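# Re-strap the carton's band over its corner guard

## Task

Get the band looped over the corner guard and around the carton again, so that at the finish the guard sits where it belongs and the carton rests flat and level.

## Robot and tools

Robot: two arms, left_arm and right_arm, mounted on opposite sides of a table. left_arm's base is on the +y side of the scene at about (+0.003, +0.453, +0.144) m, right_arm's on the -y side at about (-0.002, -0.455, +0.108) m, each rotated roughly 90 degrees about z to face the other. The arm names do not match left or right in the images. Each arm ends in a two-finger gripper. The fingers point along the gripper's +x axis and close along its y axis. The reported hand point is midway between the fingers, 3 to 4 cm short of the tips, and only the last 1.5 cm of each inner finger face is flat.

Frames: the scene frame has its origin at the table centre, +z up, with the table top at z = +0.020 m. Fixed cameras and the table use it. Each arm's reported hand pose, velocities and wrist camera pose are in that arm's own base frame. Offsets you send are along the current Hand target's own axes. Reported positions can be wrong by a few centimetres, more at long reach.

execute_actions(actions, cameras): actions is a list of actions; each action is a list of 1 to 15 rows, one row per 1/30 s step, and if short its last row is held for the remaining steps. Every row holds 14 numbers in [-1, 1] covering both arms: dx, dy, dz, rx, ry, rz, opening for left_arm, then the same seven for right_arm. dx..rz are an offset from that arm's Hand target as it stood when the action began (not from the previous row); 1.0 equals 0.6 m or 180 degrees, and rx, ry, rz form one rotation vector. Sending the same offset in a new action moves the arm again. Six zeros re-request the current Hand target. Opening is absolute: +1 fully open (0.080 m), -1 fully closed, and empty fingers touch near -0.78. Closing from fully open takes at least about 0.6 s. A 0 in the opening slot is a real command, so repeat the present opening to leave a gripper alone. cameras: list of names, ["all"] or []; omitted means images only when actions is empty. An unknown name invalidates the call.

move(target, speed, blend, opening_speed, grip_force, blocking, cameras): target is one 14-number row as above, or a list of up to 15 rows; every row is an offset from the Hand targets at the move's start, not from the previous row. Paths are straight, end together, last at least 0.5 s and are cut at 10 s. speed is the top path speed in m/s (0.002 to 4.3, default 0.25; rotation up to twice that in rad/s), one value or one per target. blend, in m, rounds corners of a list; 0 stops at each. opening_speed (0.2 or more, per second on the -1..+1 scale) ramps the fingers. grip_force sets a per-pad force limit of about 8 to 34 N, one value or one per arm; it persists. blocking=false returns after about 0.5 s while the move continues. Moves do not avoid obstacles or the other arm, grippers lag and drift more when fast, and paths passing near an arm's own base can flip its shoulder, so route around it. The result adds a move: line giving how it ended (done, off_target, moving, held, blocked, fault) and which limits acted (paced = pose clipped, held = steps withheld).

wait(seconds 0 to 10, cameras): lets time pass with commands held. stop(cameras): brakes a running move. zoom_image(camera, region [x0, y0, x1, y1] pixels, at most 504 by 504): enlarges part of a camera's latest image. Cameras: cam_head_left, cam_head_right, cam_high, cam_low, cam_left_wrist, cam_right_wrist, all 896x504. finished_scene(scene): ends the current scene, given its number; irreversible, so call it only when the band and guard are correctly placed and the carton is level and will stay so.

Results: per arm, end_effector_position (m), quat_wxyz, velocities (omitted when joint velocities read as noise), Hand target (the last commanded pose after clipping, which the next offsets count from), Joint positions (last value is the measured opening in m), grip_measured on the command scale (may read about 2 mm off, and around 3 mm narrower than a hard part when squeezed), Joint torques, External joint torques (outside push toward a larger joint value lowers the reading), Tool commands, motor temperatures. Grippers often stop short of the Hand target; the next command, even zeros, asks for it again, or add the shortfall as an offset. Orientation commands are clipped to within 32 degrees of the measured one per step. Check position and tilt after each move.

Gripping: to hold something, command about 0.08 below grip_measured at first contact for full force; less margin grips more gently.

Avoid: knocking anything off the table or leaving it off the table, dropping things or releasing moving parts, fast impacts, pressing hard on fixed or heavy objects, arm-to-arm contact (including closing a gripper on the other arm's fingers), strain on wrist camera cables. Joint contact torque limits in N m: waist 18, shoulder 22.3, elbow 22.2, wrist pitch 5.86, wrist yaw 5.84, wrist roll 5.48; hitting one halts that arm for 10 s. A blocked arm stops and presses less; to release a push, command a target back beyond the gripper. Large single-step jumps can cause an over-speed fault. Holding loads, stretching far or pushing unreachable poses heats motors; MOTOR HOT appears from 50 °C and at 95 °C the arm is held for 30 to 60 s or goes limp. Joint ranges (rad): waist ±3.054, shoulder 0 to 3.142, elbow 0 to 2.356, wrist pitch ±1.571, wrist yaw ±1.571, wrist roll ±3.142. Loose objects may occasionally get nudged by outside disturbances.

Each tool is called after "Call:" as a command line: name --argument value for each argument, lists and objects as JSON in quotes; but a table of rows of numbers goes row by row, as --pt "numbers of a row", without its own name.

## Session

Call:
execute_actions --actions '[]'

Scene clock: 0.00 s.
left_arm: end_effector_position=(+0.2602, +0.1337, +0.2606) grip_measured=+1.000 end_effector_quat_wxyz=(+0.864, +0.024, +0.503, -0.026) | right_arm: end_effector_position=(+0.1143, -0.2109, +0.1103) grip_measured=+1.000 end_effector_quat_wxyz=(+0.916, +0.224, +0.328, -0.052)
Joint positions: left_arm=[0.634 1.374 1.503 -1.284 0.314 0.64 0.08] | right_arm=[-1.584 1.462 0.839 -1.046 -0.893 -1.196 0.08]
Joint velocities: within noise
Joint torques (N m): no reading
External joint torques (N m): no reading
Motor temperatures (°C): left_arm=[33 29 34 34 37 34] | right_arm=[29 32 27 40 38 34]
Heat: left arm: hottest wrist yaw 37 °C (+0.0 °C/min); right arm: hottest wrist pitch 40 °C (+0.0 °C/min).
Hand target: left_arm +0.2604, +0.1336, +0.2628; +0.865, +0.026, +0.500, -0.025 | right_arm +0.1145, -0.2118, +0.1120; +0.918, +0.221, +0.326, -0.053
Tool commands: left_gripper/opening=+1.0 right_gripper/opening=+1.0

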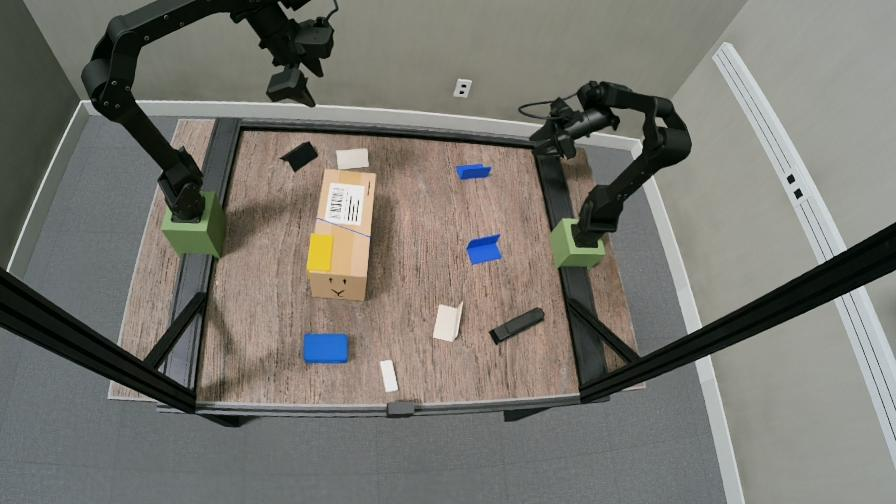

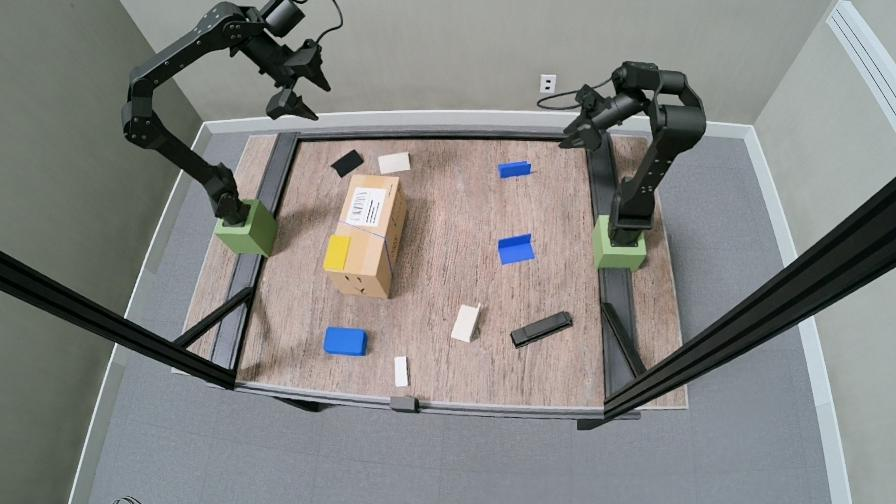

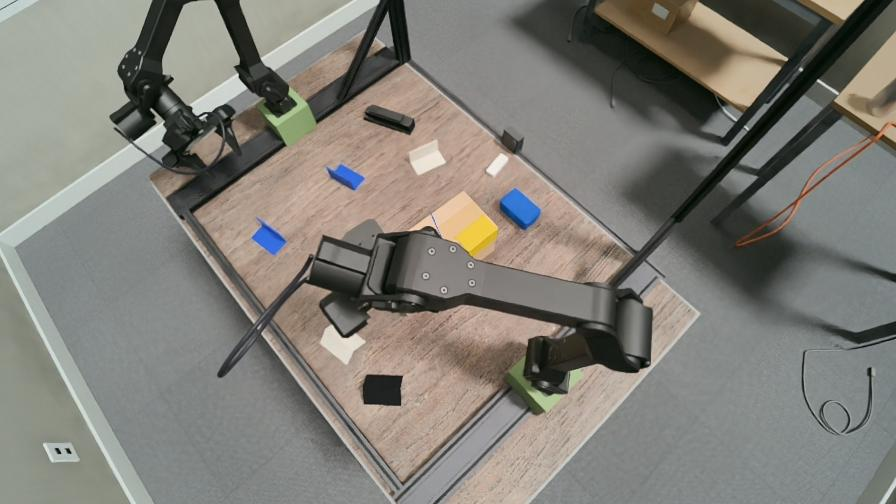

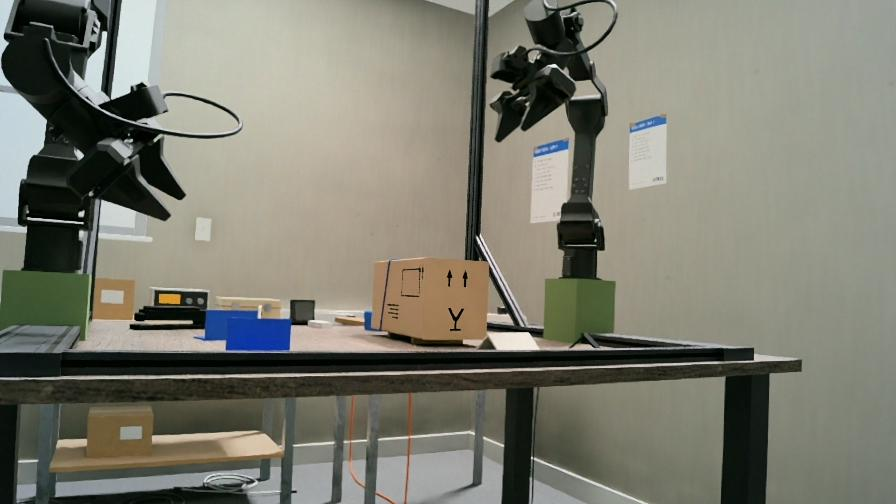

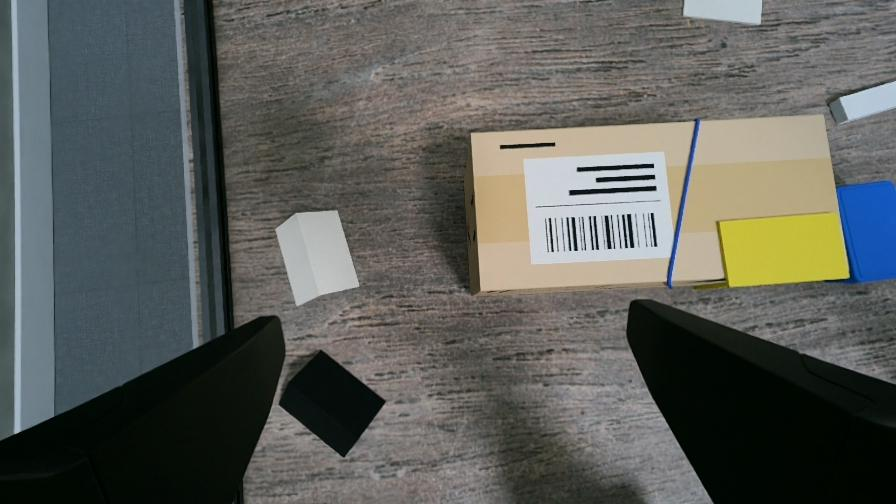

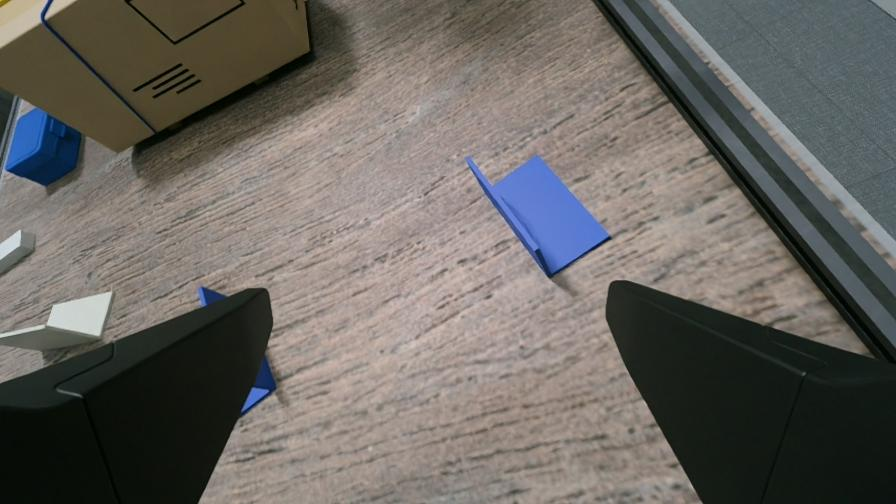

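Call:
zoom_image --camera "cam_left_wrist" --region '[440, 90, 896, 346]'

Call:
zoom_image --camera "cam_low" --region '[340, 230, 560, 360]'

Call:
zoom_image --camera "cam_head_left" --region '[270, 150, 410, 310]'

Call:
zoom_image --camera "cam_head_right" --region '[300, 150, 440, 310]'

Call:
zoom_image --camera "cam_right_wrist" --region '[0, 0, 400, 200]'

Scaled by 1.105.

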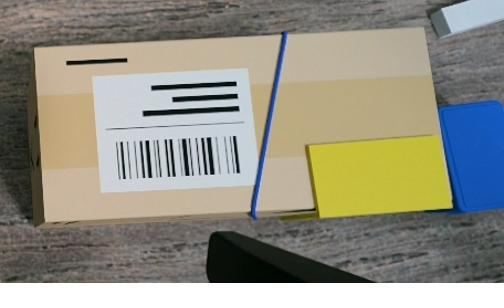

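Scaled by 2.291.

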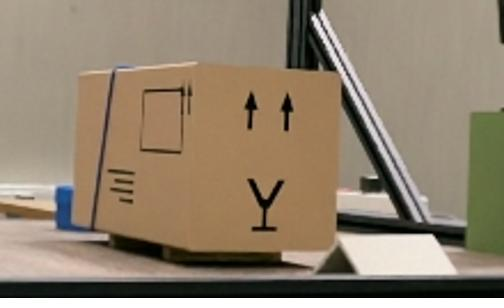

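Scaled by 3.150.

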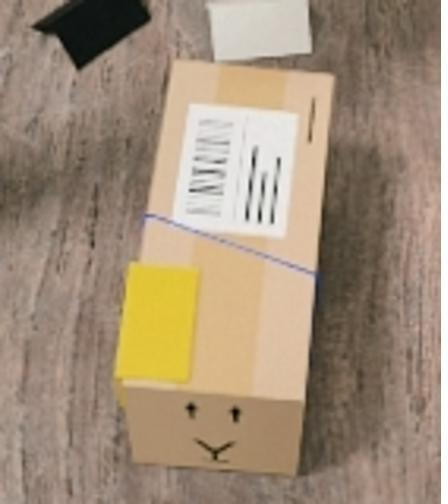

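Scaled by 3.150.

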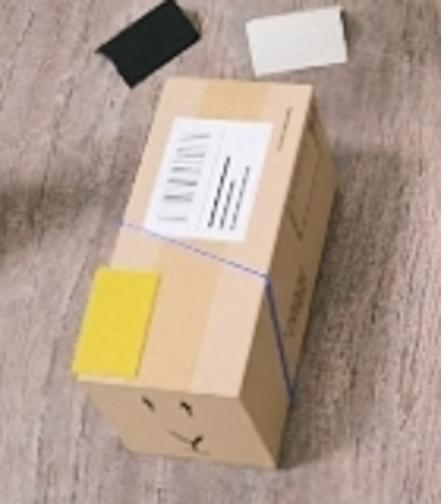

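Scaled by 1.260.

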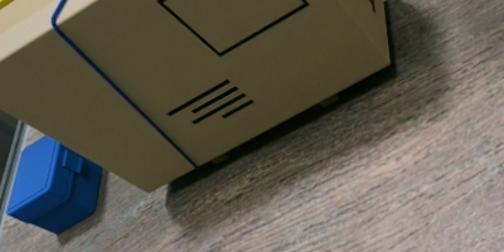

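Call:
move --target '[0.1033, -0.3155, -0.151, -0.0217, -0.0558, 0.0074, 1.0, 0, 0, 0, 0, 0, 0, 1.0]' --speed 0.25 --cameras '["cam_left_wrist", "cam_head_left", "cam_head_right", "cam_high"]'

Scene clock: 124.40 s.
left_arm: end_effector_position=(+0.2003, -0.0503, +0.1638) grip_measured=+1.000 end_effector_quat_wxyz=(+0.908, -0.003, +0.419, -0.002) | right_arm: end_effector_position=(+0.1143, -0.2109, +0.1103) grip_measured=+1.000 end_effector_quat_wxyz=(+0.916, +0.224, +0.328, -0.052)
Joint positions: left_arm=[-0.448 0.742 0.702 -0.873 -0.278 -0.353 0.08] | right_arm=[-1.584 1.462 0.839 -1.046 -0.893 -1.196 0.08]
Joint torques (N m): left_arm=[-0.2 -0.53 3.89 1.07 -0.31 0] | right_arm=[0.02 -5.1 5.42 -0.01 -0.63 -0.01]
External joint torques (N m): left_arm=[-0.2 0.3 -2.3 -0.14 -0.16 -0.01] | right_arm=[0.02 -1.12 0.63 -0.17 -0.14 0.01]
Heat: left arm: hottest elbow 38 °C (+0.0 °C/min); right arm: hottest wrist pitch 39 °C (+0.0 °C/min).
Hand target: left_arm +0.1999, -0.0500, +0.1602; +0.906, +0.000, +0.423, +0.000 | right_arm +0.1145, -0.2118, +0.1120; +0.918, +0.221, +0.326, -0.053
Off the commanded pose: left_arm 0.004 m, 1 deg | right_arm 0.002 m, 0 deg.
move: done
camera_calibration:
cam_left_wrist: T_world_to_cam=[[-0.041284, -0.999147, -0.00102667, -0.0367178], [-0.940774, 0.0392181, -0.33676, 0.274583], [0.336513, -0.0129369, -0.94159, 0.163739], [0, 0, 0, 1]] pos_world=[0.201704, -0.0453368, 0.246606]
Images, in order (width x height): cam_head_left 896x504, cam_head_right 896x504, cam_high 896x504, cam_left_wrist 896x504.

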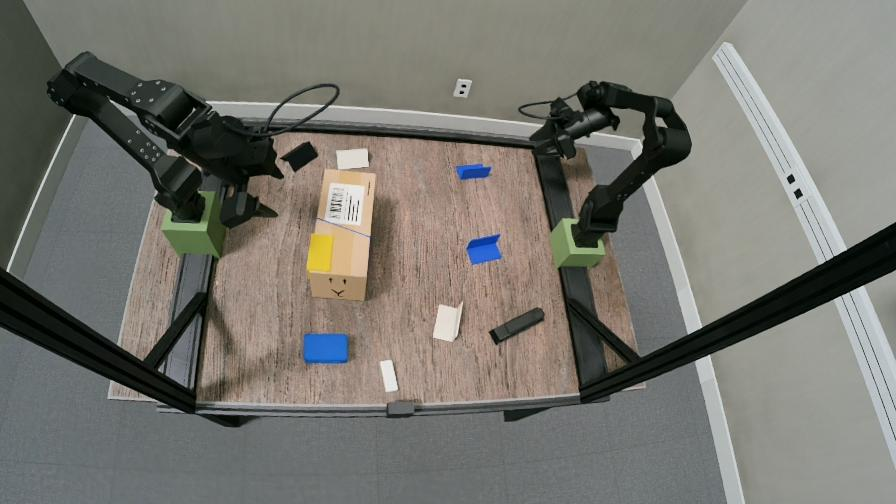

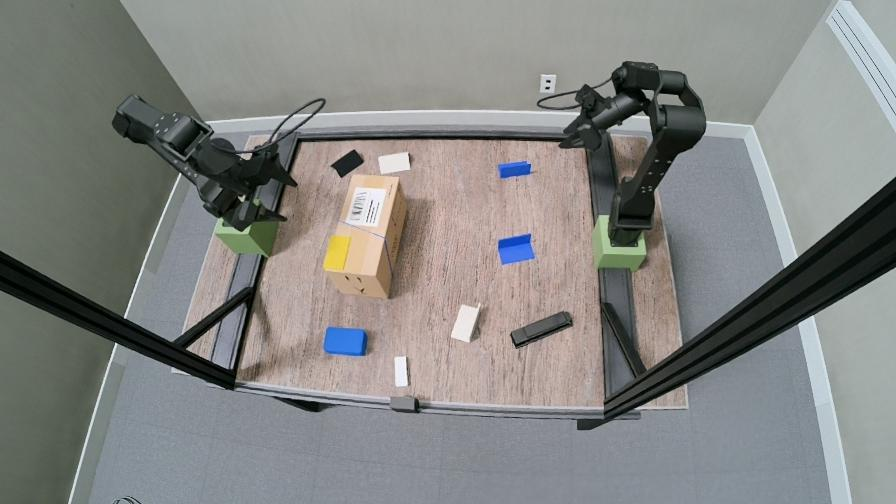

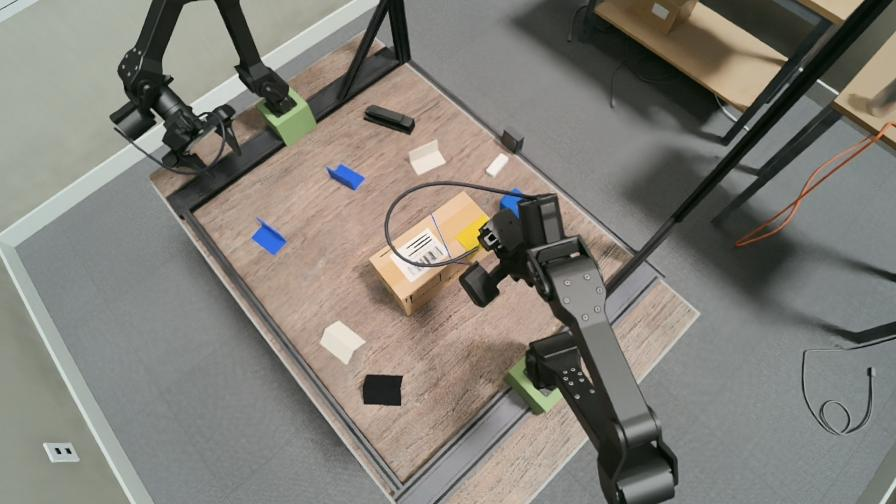

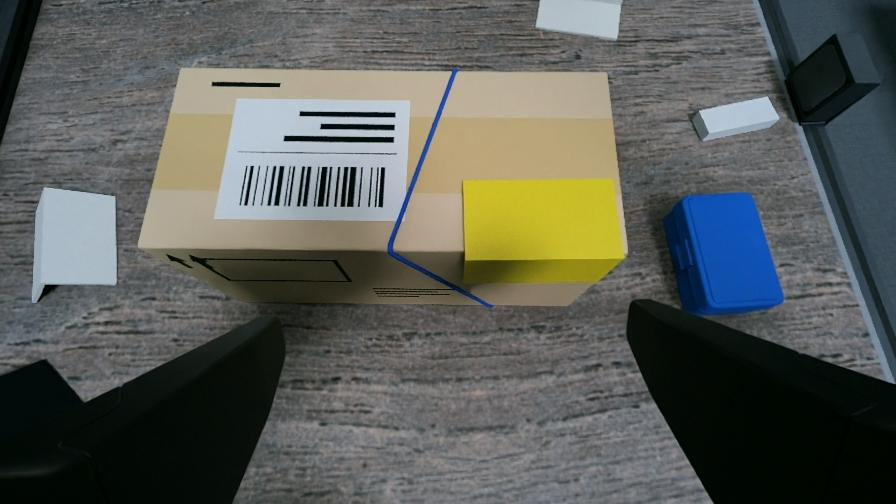

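Call:
zoom_image --camera "cam_left_wrist" --region '[360, 160, 660, 330]'

Call:
zoom_image --camera "cam_head_right" --region '[310, 210, 430, 310]'

Call:
zoom_image --camera "cam_low" --region '[360, 240, 440, 350]'

Scaled by 1.680.

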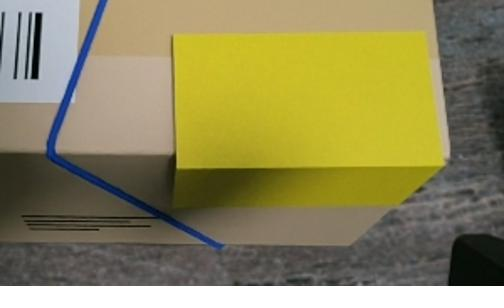

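Scaled by 4.200.

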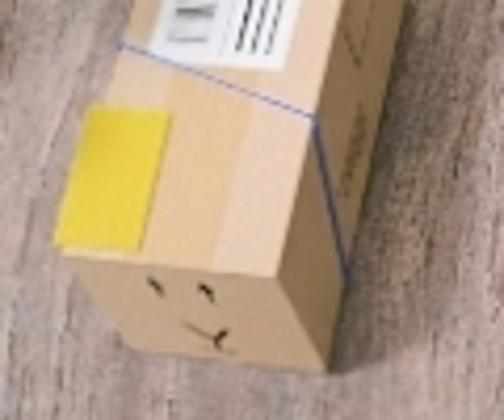

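This scene's latest camera images include none from cam_low. They are from: cam_head_left, cam_head_right, cam_high, cam_left_wrist. cam_low's image comes with the result of a call that names it in "cameras".

Call:
move --target '[0.1562, 0.0533, -0.0567, 0, -0.0278, 0, -0.1, 0, 0, 0, 0, 0, 0, 1.0]' --speed 0.2 --cameras '["cam_left_wrist", "cam_low", "cam_high"]'

Scene clock: 210.70 s.
left_arm: end_effector_position=(+0.2357, -0.0188, +0.0704) grip_measured=-0.097 end_effector_quat_wxyz=(+0.926, -0.001, +0.378, +0.000) | right_arm: end_effector_position=(+0.1143, -0.2109, +0.1103) grip_measured=+1.000 end_effector_quat_wxyz=(+0.916, +0.224, +0.328, -0.052)
Joint positions: left_arm=[-0.143 0.821 0.287 -0.246 -0.101 -0.103 0.031] | right_arm=[-1.584 1.462 0.839 -1.046 -0.893 -1.196 0.08]
Joint torques (N m): left_arm=[0.28 -0.96 3.93 1.29 -0.01 0.12] | right_arm=[-0.03 -5.08 5.43 -0.02 -0.63 0]
External joint torques (N m): left_arm=[0.27 0.36 -2.36 -0.07 0.04 0.12] | right_arm=[-0.03 -1.08 0.62 -0.19 -0.14 0.02]
Heat: left arm: hottest wrist pitch 37 °C (+1.0 °C/min); right arm: hottest wrist pitch 38 °C (-1.0 °C/min).
Hand target: left_arm +0.2341, -0.0181, +0.0665; +0.924, +0.000, +0.383, +0.000 | right_arm +0.1145, -0.2118, +0.1120; +0.918, +0.221, +0.326, -0.053
Off the commanded pose: left_arm 0.004 m, 1 deg | right_arm 0.002 m, 0 deg.
move: done
camera_calibration:
cam_left_wrist: T_world_to_cam=[[-0.0385373, -0.999215, -0.00915793, -0.00398639], [-0.907209, 0.038828, -0.418884, 0.273104], [0.418911, -0.00783451, -0.907994, 0.0426339], [0, 0, 0, 1]] pos_world=[0.229749, -0.0142533, 0.153074]
Images, in order (width x height): cam_high 896x504, cam_low 896x504, cam_left_wrist 896x504.

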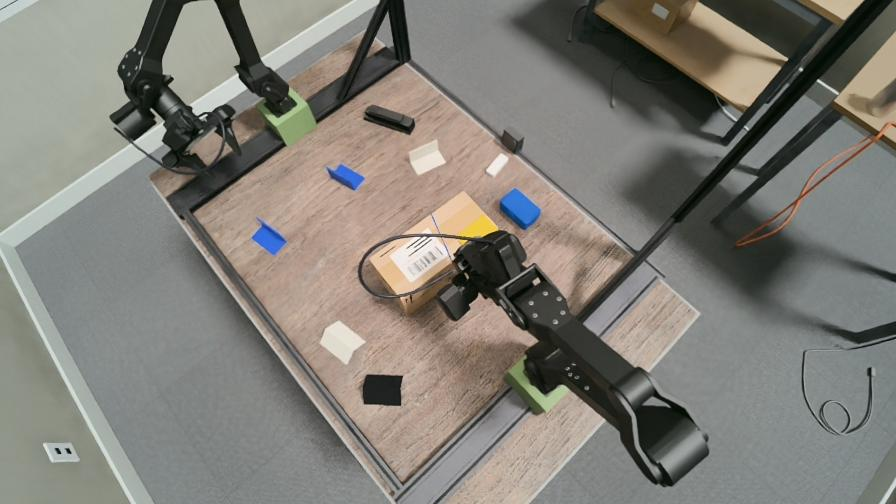

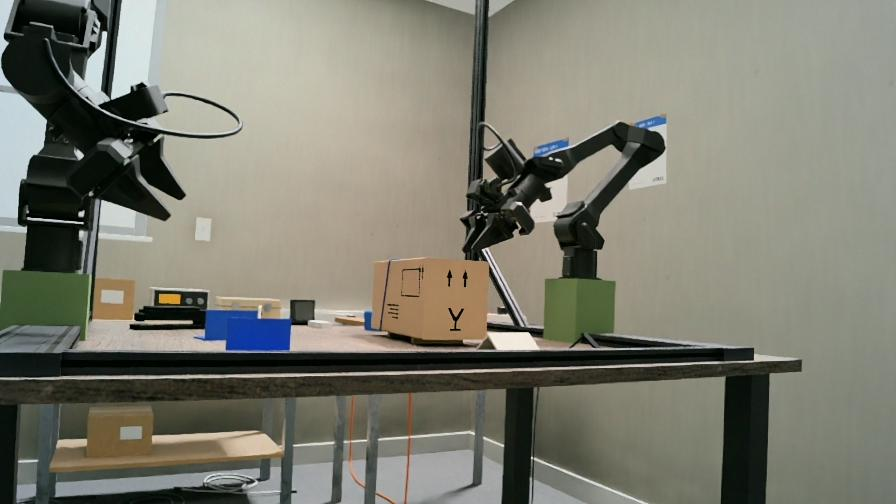

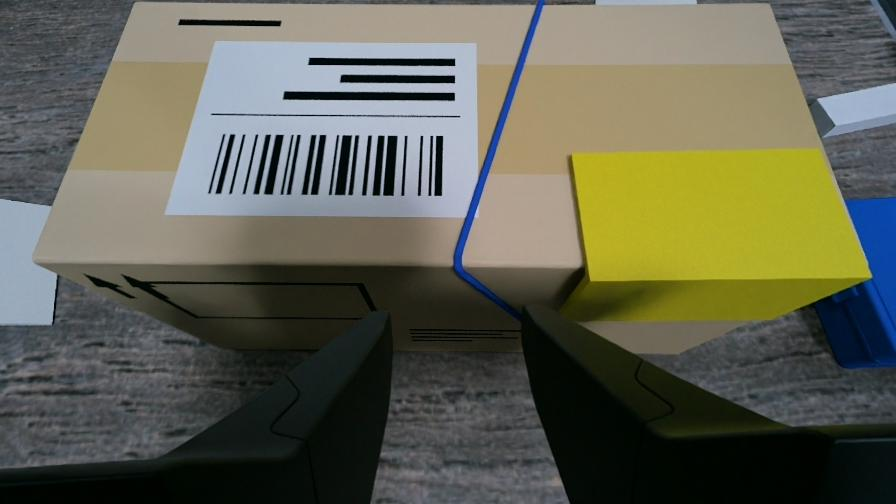

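Call:
move --target '[0.0533, 0.0, -0.0058, 0, 0, 0, -0.1, 0, 0, 0, 0, 0, 0, 1.0]' --speed 0.1 --cameras '["cam_left_wrist", "cam_low"]'

Scene clock: 235.83 s.
left_arm: end_effector_position=(+0.2563, -0.0188, +0.0450) grip_measured=-0.097 end_effector_quat_wxyz=(+0.926, -0.001, +0.379, +0.000) | right_arm: end_effector_position=(+0.1143, -0.2109, +0.1103) grip_measured=+1.000 end_effector_quat_wxyz=(+0.916, +0.224, +0.328, -0.052)
Joint positions: left_arm=[-0.124 1.049 0.247 0.022 -0.088 -0.09 0.031] | right_arm=[-1.584 1.462 0.839 -1.046 -0.893 -1.196 0.08]
Joint torques (N m): left_arm=[0.24 -1.58 3.47 1.28 0.02 0.12] | right_arm=[0 -5.05 5.38 -0.02 -0.64 -0.02]
External joint torques (N m): left_arm=[0.24 0.53 -2.24 -0.07 0.06 0.12] | right_arm=[0.02 -1 0.54 -0.19 -0.14 0]
Heat: left arm: hottest wrist pitch 38 °C (+1.0 °C/min); right arm: hottest wrist pitch 38 °C (+0.0 °C/min).
Hand target: left_arm +0.2542, -0.0180, +0.0413; +0.924, +0.000, +0.383, +0.000 | right_arm +0.1145, -0.2118, +0.1120; +0.918, +0.221, +0.326, -0.053
Off the commanded pose: left_arm 0.004 m, 1 deg | right_arm 0.002 m, 0 deg.
move: done
camera_calibration:
cam_left_wrist: T_world_to_cam=[[-0.0380607, -0.999231, -0.00947013, -0.00350742], [-0.907418, 0.0385295, -0.418459, 0.281106], [0.418502, -0.00733351, -0.908186, 0.010985], [0, 0, 0, 1]] pos_world=[0.25035, -0.014255, 0.127575]
Images, in order (width x height): cam_low 896x504, cam_left_wrist 896x504.

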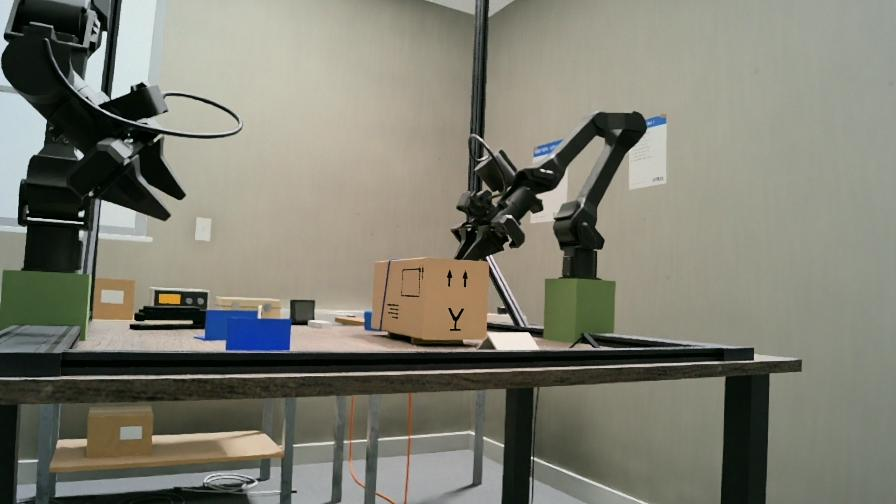

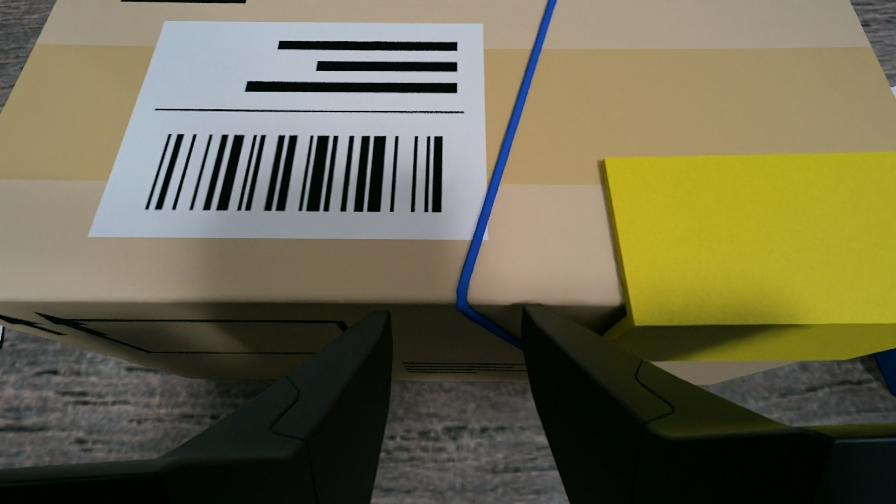

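Call:
zoom_image --camera "cam_low" --region '[400, 180, 540, 300]'

Call:
zoom_image --camera "cam_left_wrist" --region '[360, 250, 660, 400]'

Scaled by 3.600.

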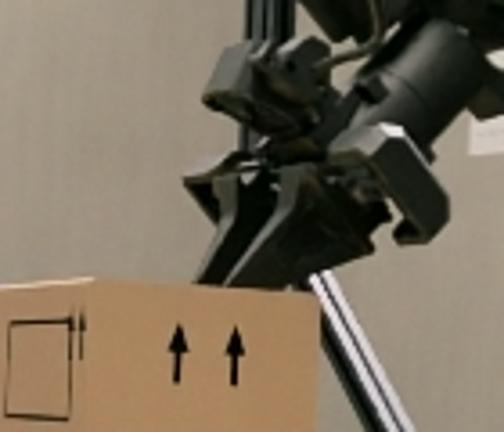

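Scaled by 1.680.

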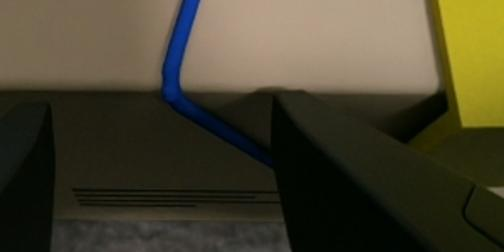

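Call:
move --target '[0.0067, 0.0, 0.0, 0, 0, 0, -0.1, 0, 0, 0, 0, 0, 0, 1.0]' --speed 0.05 --cameras '["cam_left_wrist"]'

Scene clock: 252.70 s.
left_arm: end_effector_position=(+0.2591, -0.0188, +0.0422) grip_measured=-0.097 end_effector_quat_wxyz=(+0.926, -0.001, +0.378, +0.000) | right_arm: end_effector_position=(+0.1143, -0.2109, +0.1103) grip_measured=+1.000 end_effector_quat_wxyz=(+0.916, +0.224, +0.328, -0.052)
Joint positions: left_arm=[-0.122 1.08 0.246 0.054 -0.086 -0.088 0.031] | right_arm=[-1.584 1.462 0.839 -1.046 -0.893 -1.196 0.08]
Joint torques (N m): left_arm=[0.29 -1.64 3.47 1.32 0.01 0.11] | right_arm=[0 -5.09 5.39 -0.02 -0.64 -0.01]
External joint torques (N m): left_arm=[0.31 0.57 -2.18 -0.04 0.05 0.11] | right_arm=[0.02 -1.04 0.55 -0.18 -0.14 0.01]
Heat: left arm: hottest wrist pitch 38 °C (+1.0 °C/min); right arm: hottest wrist pitch 38 °C (+0.0 °C/min).
Hand target: left_arm +0.2571, -0.0181, +0.0385; +0.924, +0.000, +0.383, +0.000 | right_arm +0.1145, -0.2118, +0.1120; +0.918, +0.221, +0.326, -0.053
Off the commanded pose: left_arm 0.004 m, 1 deg | right_arm 0.002 m, 0 deg.
move: done
camera_calibration:
cam_left_wrist: T_world_to_cam=[[-0.038505, -0.999214, -0.00946345, -0.00331473], [-0.907303, 0.0389284, -0.418671, 0.282478], [0.41871, -0.00753469, -0.908089, 0.00720244], [0, 0, 0, 1]] pos_world=[0.25315, -0.0142543, 0.124774]
Images, in order (width x height): cam_left_wrist 896x504.

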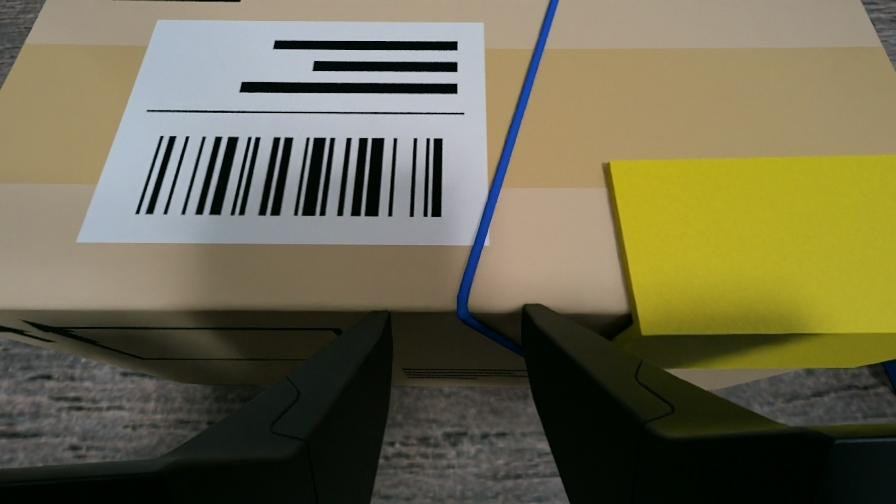

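Call:
move --target '[0.005, 0.0, 0.0, 0, 0, 0, -0.1, 0, 0, 0, 0, 0, 0, 1.0]' --speed 0.05 --cameras '["cam_left_wrist"]'

Call:
zoom_image --camera "cam_left_wrist" --region '[360, 250, 660, 400]'

Scene clock: 259.27 s.
left_arm: end_effector_position=(+0.2602, -0.0189, +0.0410) grip_measured=-0.098 end_effector_quat_wxyz=(+0.926, -0.001, +0.377, -0.001) | right_arm: end_effector_position=(+0.1143, -0.2109, +0.1103) grip_measured=+1.000 end_effector_quat_wxyz=(+0.916, +0.224, +0.328, -0.052)
Joint positions: left_arm=[-0.121 1.092 0.243 0.072 -0.084 -0.086 0.031] | right_arm=[-1.584 1.462 0.839 -1.046 -0.893 -1.196 0.08]
Joint torques (N m): left_arm=[0.31 -0.5 3.67 1.76 -0.03 0.09] | right_arm=[-0.01 -5.04 5.39 -0.01 -0.63 -0.01]
External joint torques (N m): left_arm=[0.31 1.76 -1.97 0.38 0.01 0.09] | right_arm=[-0.01 -0.97 0.58 -0.16 -0.13 0]
Motor temperatures (°C): left_arm=[32 30 36 39 36 33] | right_arm=[29 35 31 38 37 33]
Heat: left arm: hottest wrist pitch 39 °C (+2.0 °C/min); right arm: hottest wrist pitch 38 °C (+0.0 °C/min).
Hand target: left_arm +0.2593, -0.0180, +0.0365; +0.924, +0.000, +0.382, +0.000 | right_arm +0.1145, -0.2118, +0.1120; +0.918, +0.221, +0.326, -0.053
Off the commanded pose: left_arm 0.005 m, 1 deg | right_arm 0.002 m, 0 deg.
move: done
camera_calibration:
cam_left_wrist: T_world_to_cam=[[-0.0399491, -0.999159, -0.00924363, -0.00304781], [-0.906201, 0.0401267, -0.420938, 0.282806], [0.420955, -0.00843952, -0.907042, 0.00502091], [0, 0, 0, 1]] pos_world=[0.254044, -0.014351, 0.12357]
Images, in order (width x height): cam_left_wrist 896x504.

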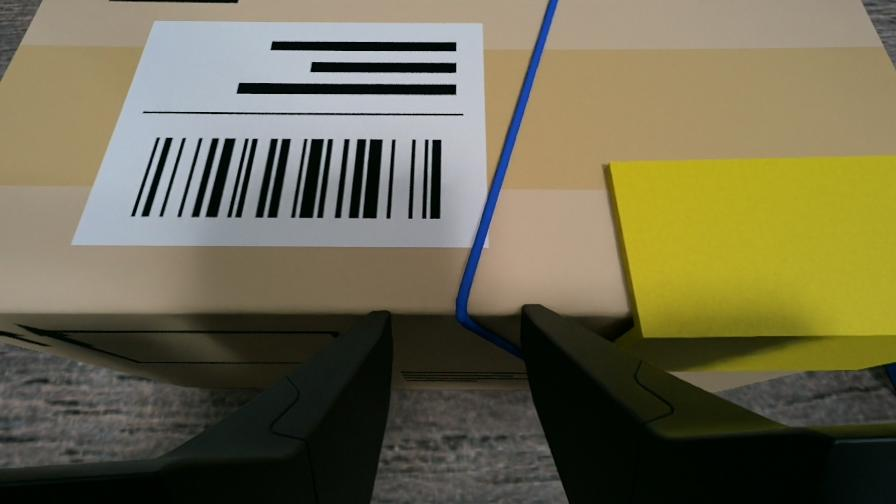

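Scaled by 1.680.

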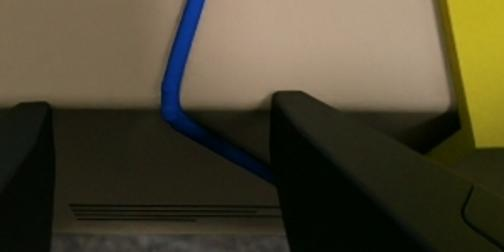

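Call:
move --target '[0, 0, 0, 0, 0, 0, -1.0, 0, 0, 0, 0, 0, 0, 1.0]' --speed 0.05 --opening_speed 1.5 --cameras '["cam_left_wrist"]'

Call:
zoom_image --camera "cam_left_wrist" --region '[360, 250, 660, 400]'

Scene clock: 267.73 s.
left_arm: end_effector_position=(+0.2600, -0.0210, +0.0407) grip_measured=-0.764 end_effector_quat_wxyz=(+0.926, -0.002, +0.378, -0.006) | right_arm: end_effector_position=(+0.1143, -0.2109, +0.1103) grip_measured=+1.000 end_effector_quat_wxyz=(+0.916, +0.224, +0.328, -0.052)
Joint positions: left_arm=[-0.125 1.093 0.243 0.074 -0.077 -0.086 0.001] | right_arm=[-1.584 1.462 0.839 -1.046 -0.893 -1.196 0.08]
Joint torques (N m): left_arm=[0.59 -0.58 3.73 1.65 -0.23 0.08] | right_arm=[-0.01 -5.1 5.41 -0.02 -0.64 -0.01]
External joint torques (N m): left_arm=[0.57 1.71 -1.92 0.27 -0.19 0.08] | right_arm=[-0.03 -1.06 0.58 -0.18 -0.14 0]
Heat: left arm: hottest wrist pitch 40 °C (+3.0 °C/min); right arm: hottest wrist pitch 38 °C (+0.0 °C/min).
Hand target: left_arm +0.2593, -0.0181, +0.0365; +0.924, +0.000, +0.383, +0.000 | right_arm +0.1145, -0.2118, +0.1120; +0.918, +0.221, +0.326, -0.053
Off the commanded pose: left_arm 0.005 m, 1 deg | right_arm 0.002 m, 0 deg.
move: done
camera_calibration:
cam_left_wrist: T_world_to_cam=[[-0.0489753, -0.998791, -0.00423901, -0.0030429], [-0.906082, 0.0462143, -0.420572, 0.282686], [0.420259, -0.0167567, -0.907249, 0.00483889], [0, 0, 0, 1]] pos_world=[0.253954, -0.0160223, 0.123267]
Images, in order (width x height): cam_left_wrist 896x504.

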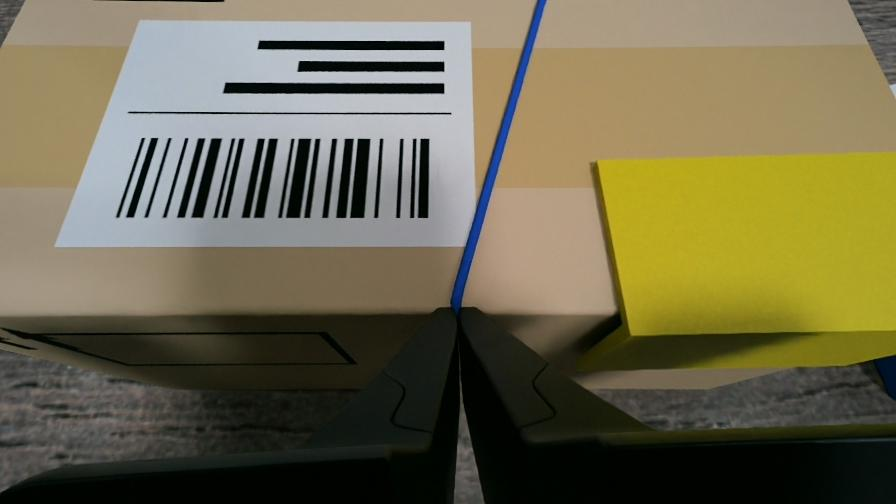

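Scaled by 1.680.

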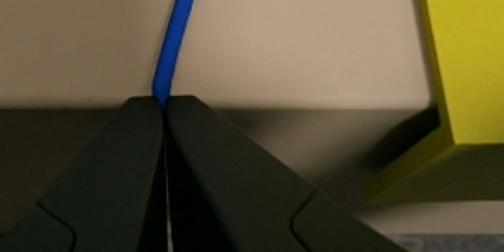

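Call:
move --target '[-0.033, 0, 0, 0, 0, 0, -1.0, 0, 0, 0, 0, 0, 0, 1.0]' --speed 0.08 --cameras '["cam_left_wrist"]'

Call:
zoom_image --camera "cam_left_wrist" --region '[360, 230, 660, 400]'

Scene clock: 275.53 s.
left_arm: end_effector_position=(+0.2440, -0.0205, +0.0467) grip_measured=-0.764 end_effector_quat_wxyz=(+0.921, -0.001, +0.389, -0.007) | right_arm: end_effector_position=(+0.1143, -0.2109, +0.1103) grip_measured=+1.000 end_effector_quat_wxyz=(+0.916, +0.224, +0.328, -0.052)
Joint positions: left_arm=[-0.131 0.967 0.243 -0.079 -0.077 -0.09 0.001] | right_arm=[-1.584 1.462 0.839 -1.046 -0.893 -1.196 0.08]
Joint torques (N m): left_arm=[0.18 -3.01 4.88 0.95 -0.45 -0.03] | right_arm=[0.02 -5.07 5.4 -0.02 -0.63 0]
External joint torques (N m): left_arm=[0.17 -1.23 -1.01 -0.39 -0.4 -0.03] | right_arm=[0.05 -1.01 0.56 -0.19 -0.14 0.02]
Heat: left arm: hottest wrist pitch 41 °C (+4.0 °C/min); right arm: hottest wrist pitch 38 °C (+0.0 °C/min).
Hand target: left_arm +0.2453, -0.0181, +0.0505; +0.924, +0.000, +0.382, +0.000 | right_arm +0.1145, -0.2118, +0.1120; +0.918, +0.221, +0.326, -0.053
Off the commanded pose: left_arm 0.005 m, 1 deg | right_arm 0.002 m, 0 deg.
move: done
camera_calibration:
cam_left_wrist: T_world_to_cam=[[-0.0517461, -0.998654, -0.00358757, -0.00261409], [-0.916433, 0.0489126, -0.397188, 0.272128], [0.396829, -0.0172652, -0.91773, 0.0232443], [0, 0, 0, 1]] pos_world=[0.240028, -0.0155197, 0.129409]
Images, in order (width x height): cam_left_wrist 896x504.

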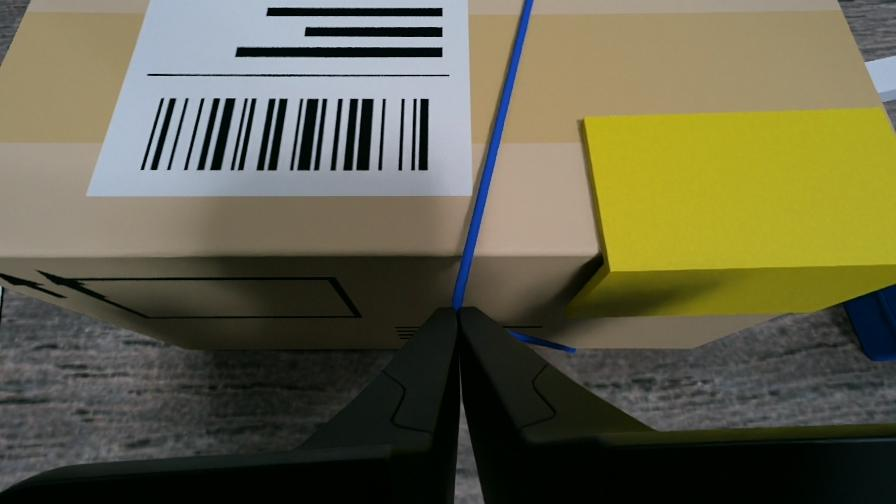

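Scaled by 1.680.

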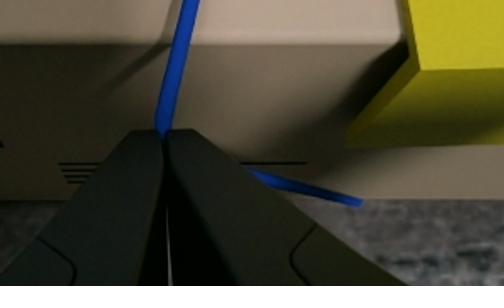

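Call:
move --pt "-0.0165 0 0.0165 0 0 0 -1.0 0 0 0 0 0 0 1.0" --pt "-0.0235 -0.13 0.0142 0 0 0 -1.0 0 0 0 0 0 0 1.0" --speed 0.1 --blend '[0.01, 0]' --cameras '["cam_left_wrist", "cam_low", "cam_head_right"]'

Call:
zoom_image --camera "cam_left_wrist" --region '[300, 0, 800, 400]'

Call:
zoom_image --camera "cam_head_right" --region '[310, 170, 430, 310]'

Call:
zoom_image --camera "cam_low" --region '[360, 200, 540, 350]'

Scene clock: 309.53 s.
left_arm: end_effector_position=(+0.2371, -0.0918, +0.0594) grip_measured=-0.764 end_effector_quat_wxyz=(+0.920, +0.004, +0.391, +0.003) | right_arm: end_effector_position=(+0.1143, -0.2109, +0.1103) grip_measured=+1.000 end_effector_quat_wxyz=(+0.916, +0.224, +0.328, -0.052)
Joint positions: left_arm=[-0.612 1.082 0.366 -0.19 -0.418 -0.465 0.001] | right_arm=[-1.584 1.462 0.839 -1.046 -0.893 -1.196 0.08]
Joint torques (N m): left_arm=[-0.49 -2.37 6.77 0.91 -0.33 -0.04] | right_arm=[0.01 -5.11 5.45 -0.02 -0.64 -0.01]
External joint torques (N m): left_arm=[-0.48 -0.04 1.04 -0.27 -0.12 -0.04] | right_arm=[0.02 -1.09 0.61 -0.2 -0.15 0.01]
Heat: left arm: hottest wrist pitch 39 °C (+1.0 °C/min); right arm: hottest wrist pitch 38 °C (+0.0 °C/min).
Hand target: left_arm +0.2413, -0.0961, +0.0665; +0.924, +0.000, +0.383, +0.000 | right_arm +0.1145, -0.2118, +0.1120; +0.918, +0.221, +0.326, -0.053
Off the commanded pose: left_arm 0.009 m, 1 deg | right_arm 0.002 m, 0 deg.
move: off_target (left_arm); blend cut to 0.007 m at target 1
camera_calibration:
cam_left_wrist: T_world_to_cam=[[-0.0368988, -0.999121, -0.0199001, -0.0767743], [-0.918401, 0.0417541, -0.393442, 0.273891], [0.393927, 0.0037587, -0.919134, 0.0390535], [0, 0, 0, 1]] pos_world=[0.233324, -0.0882896, 0.142128]
Images, in order (width x height): cam_head_right 896x504, cam_low 896x504, cam_left_wrist 896x504.

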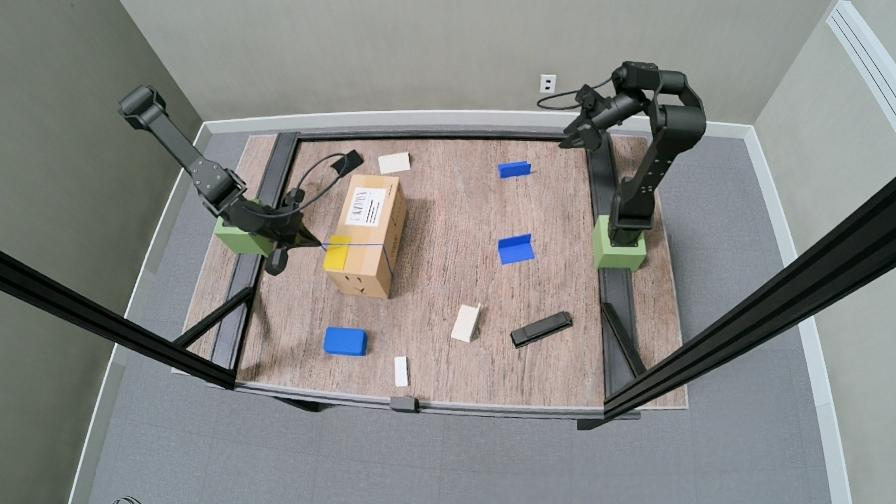

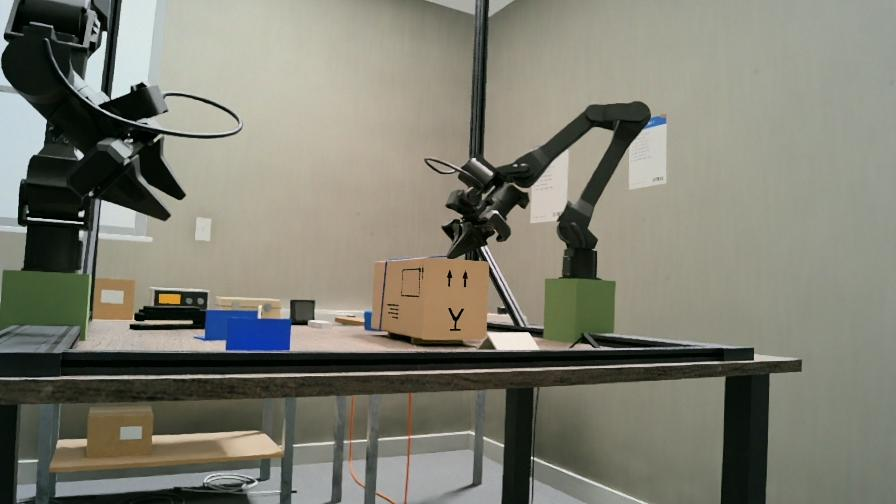

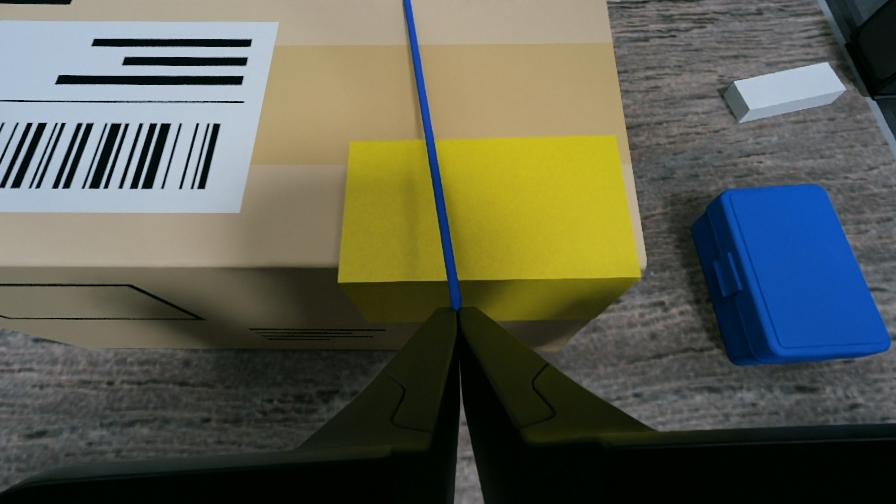

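Scaled by 1.008.

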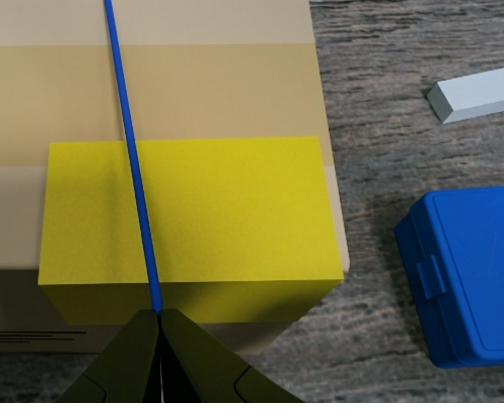

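Scaled by 3.600.

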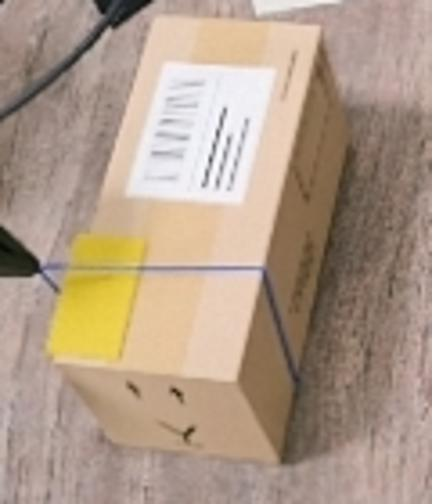

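Scaled by 2.800.

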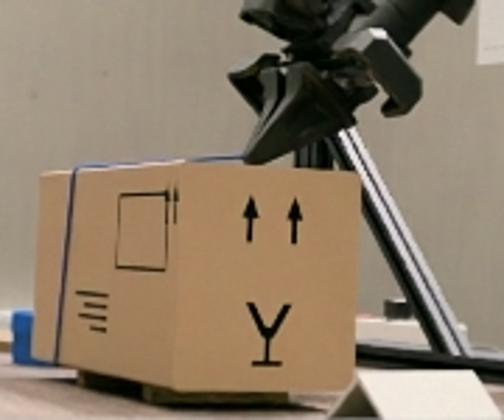

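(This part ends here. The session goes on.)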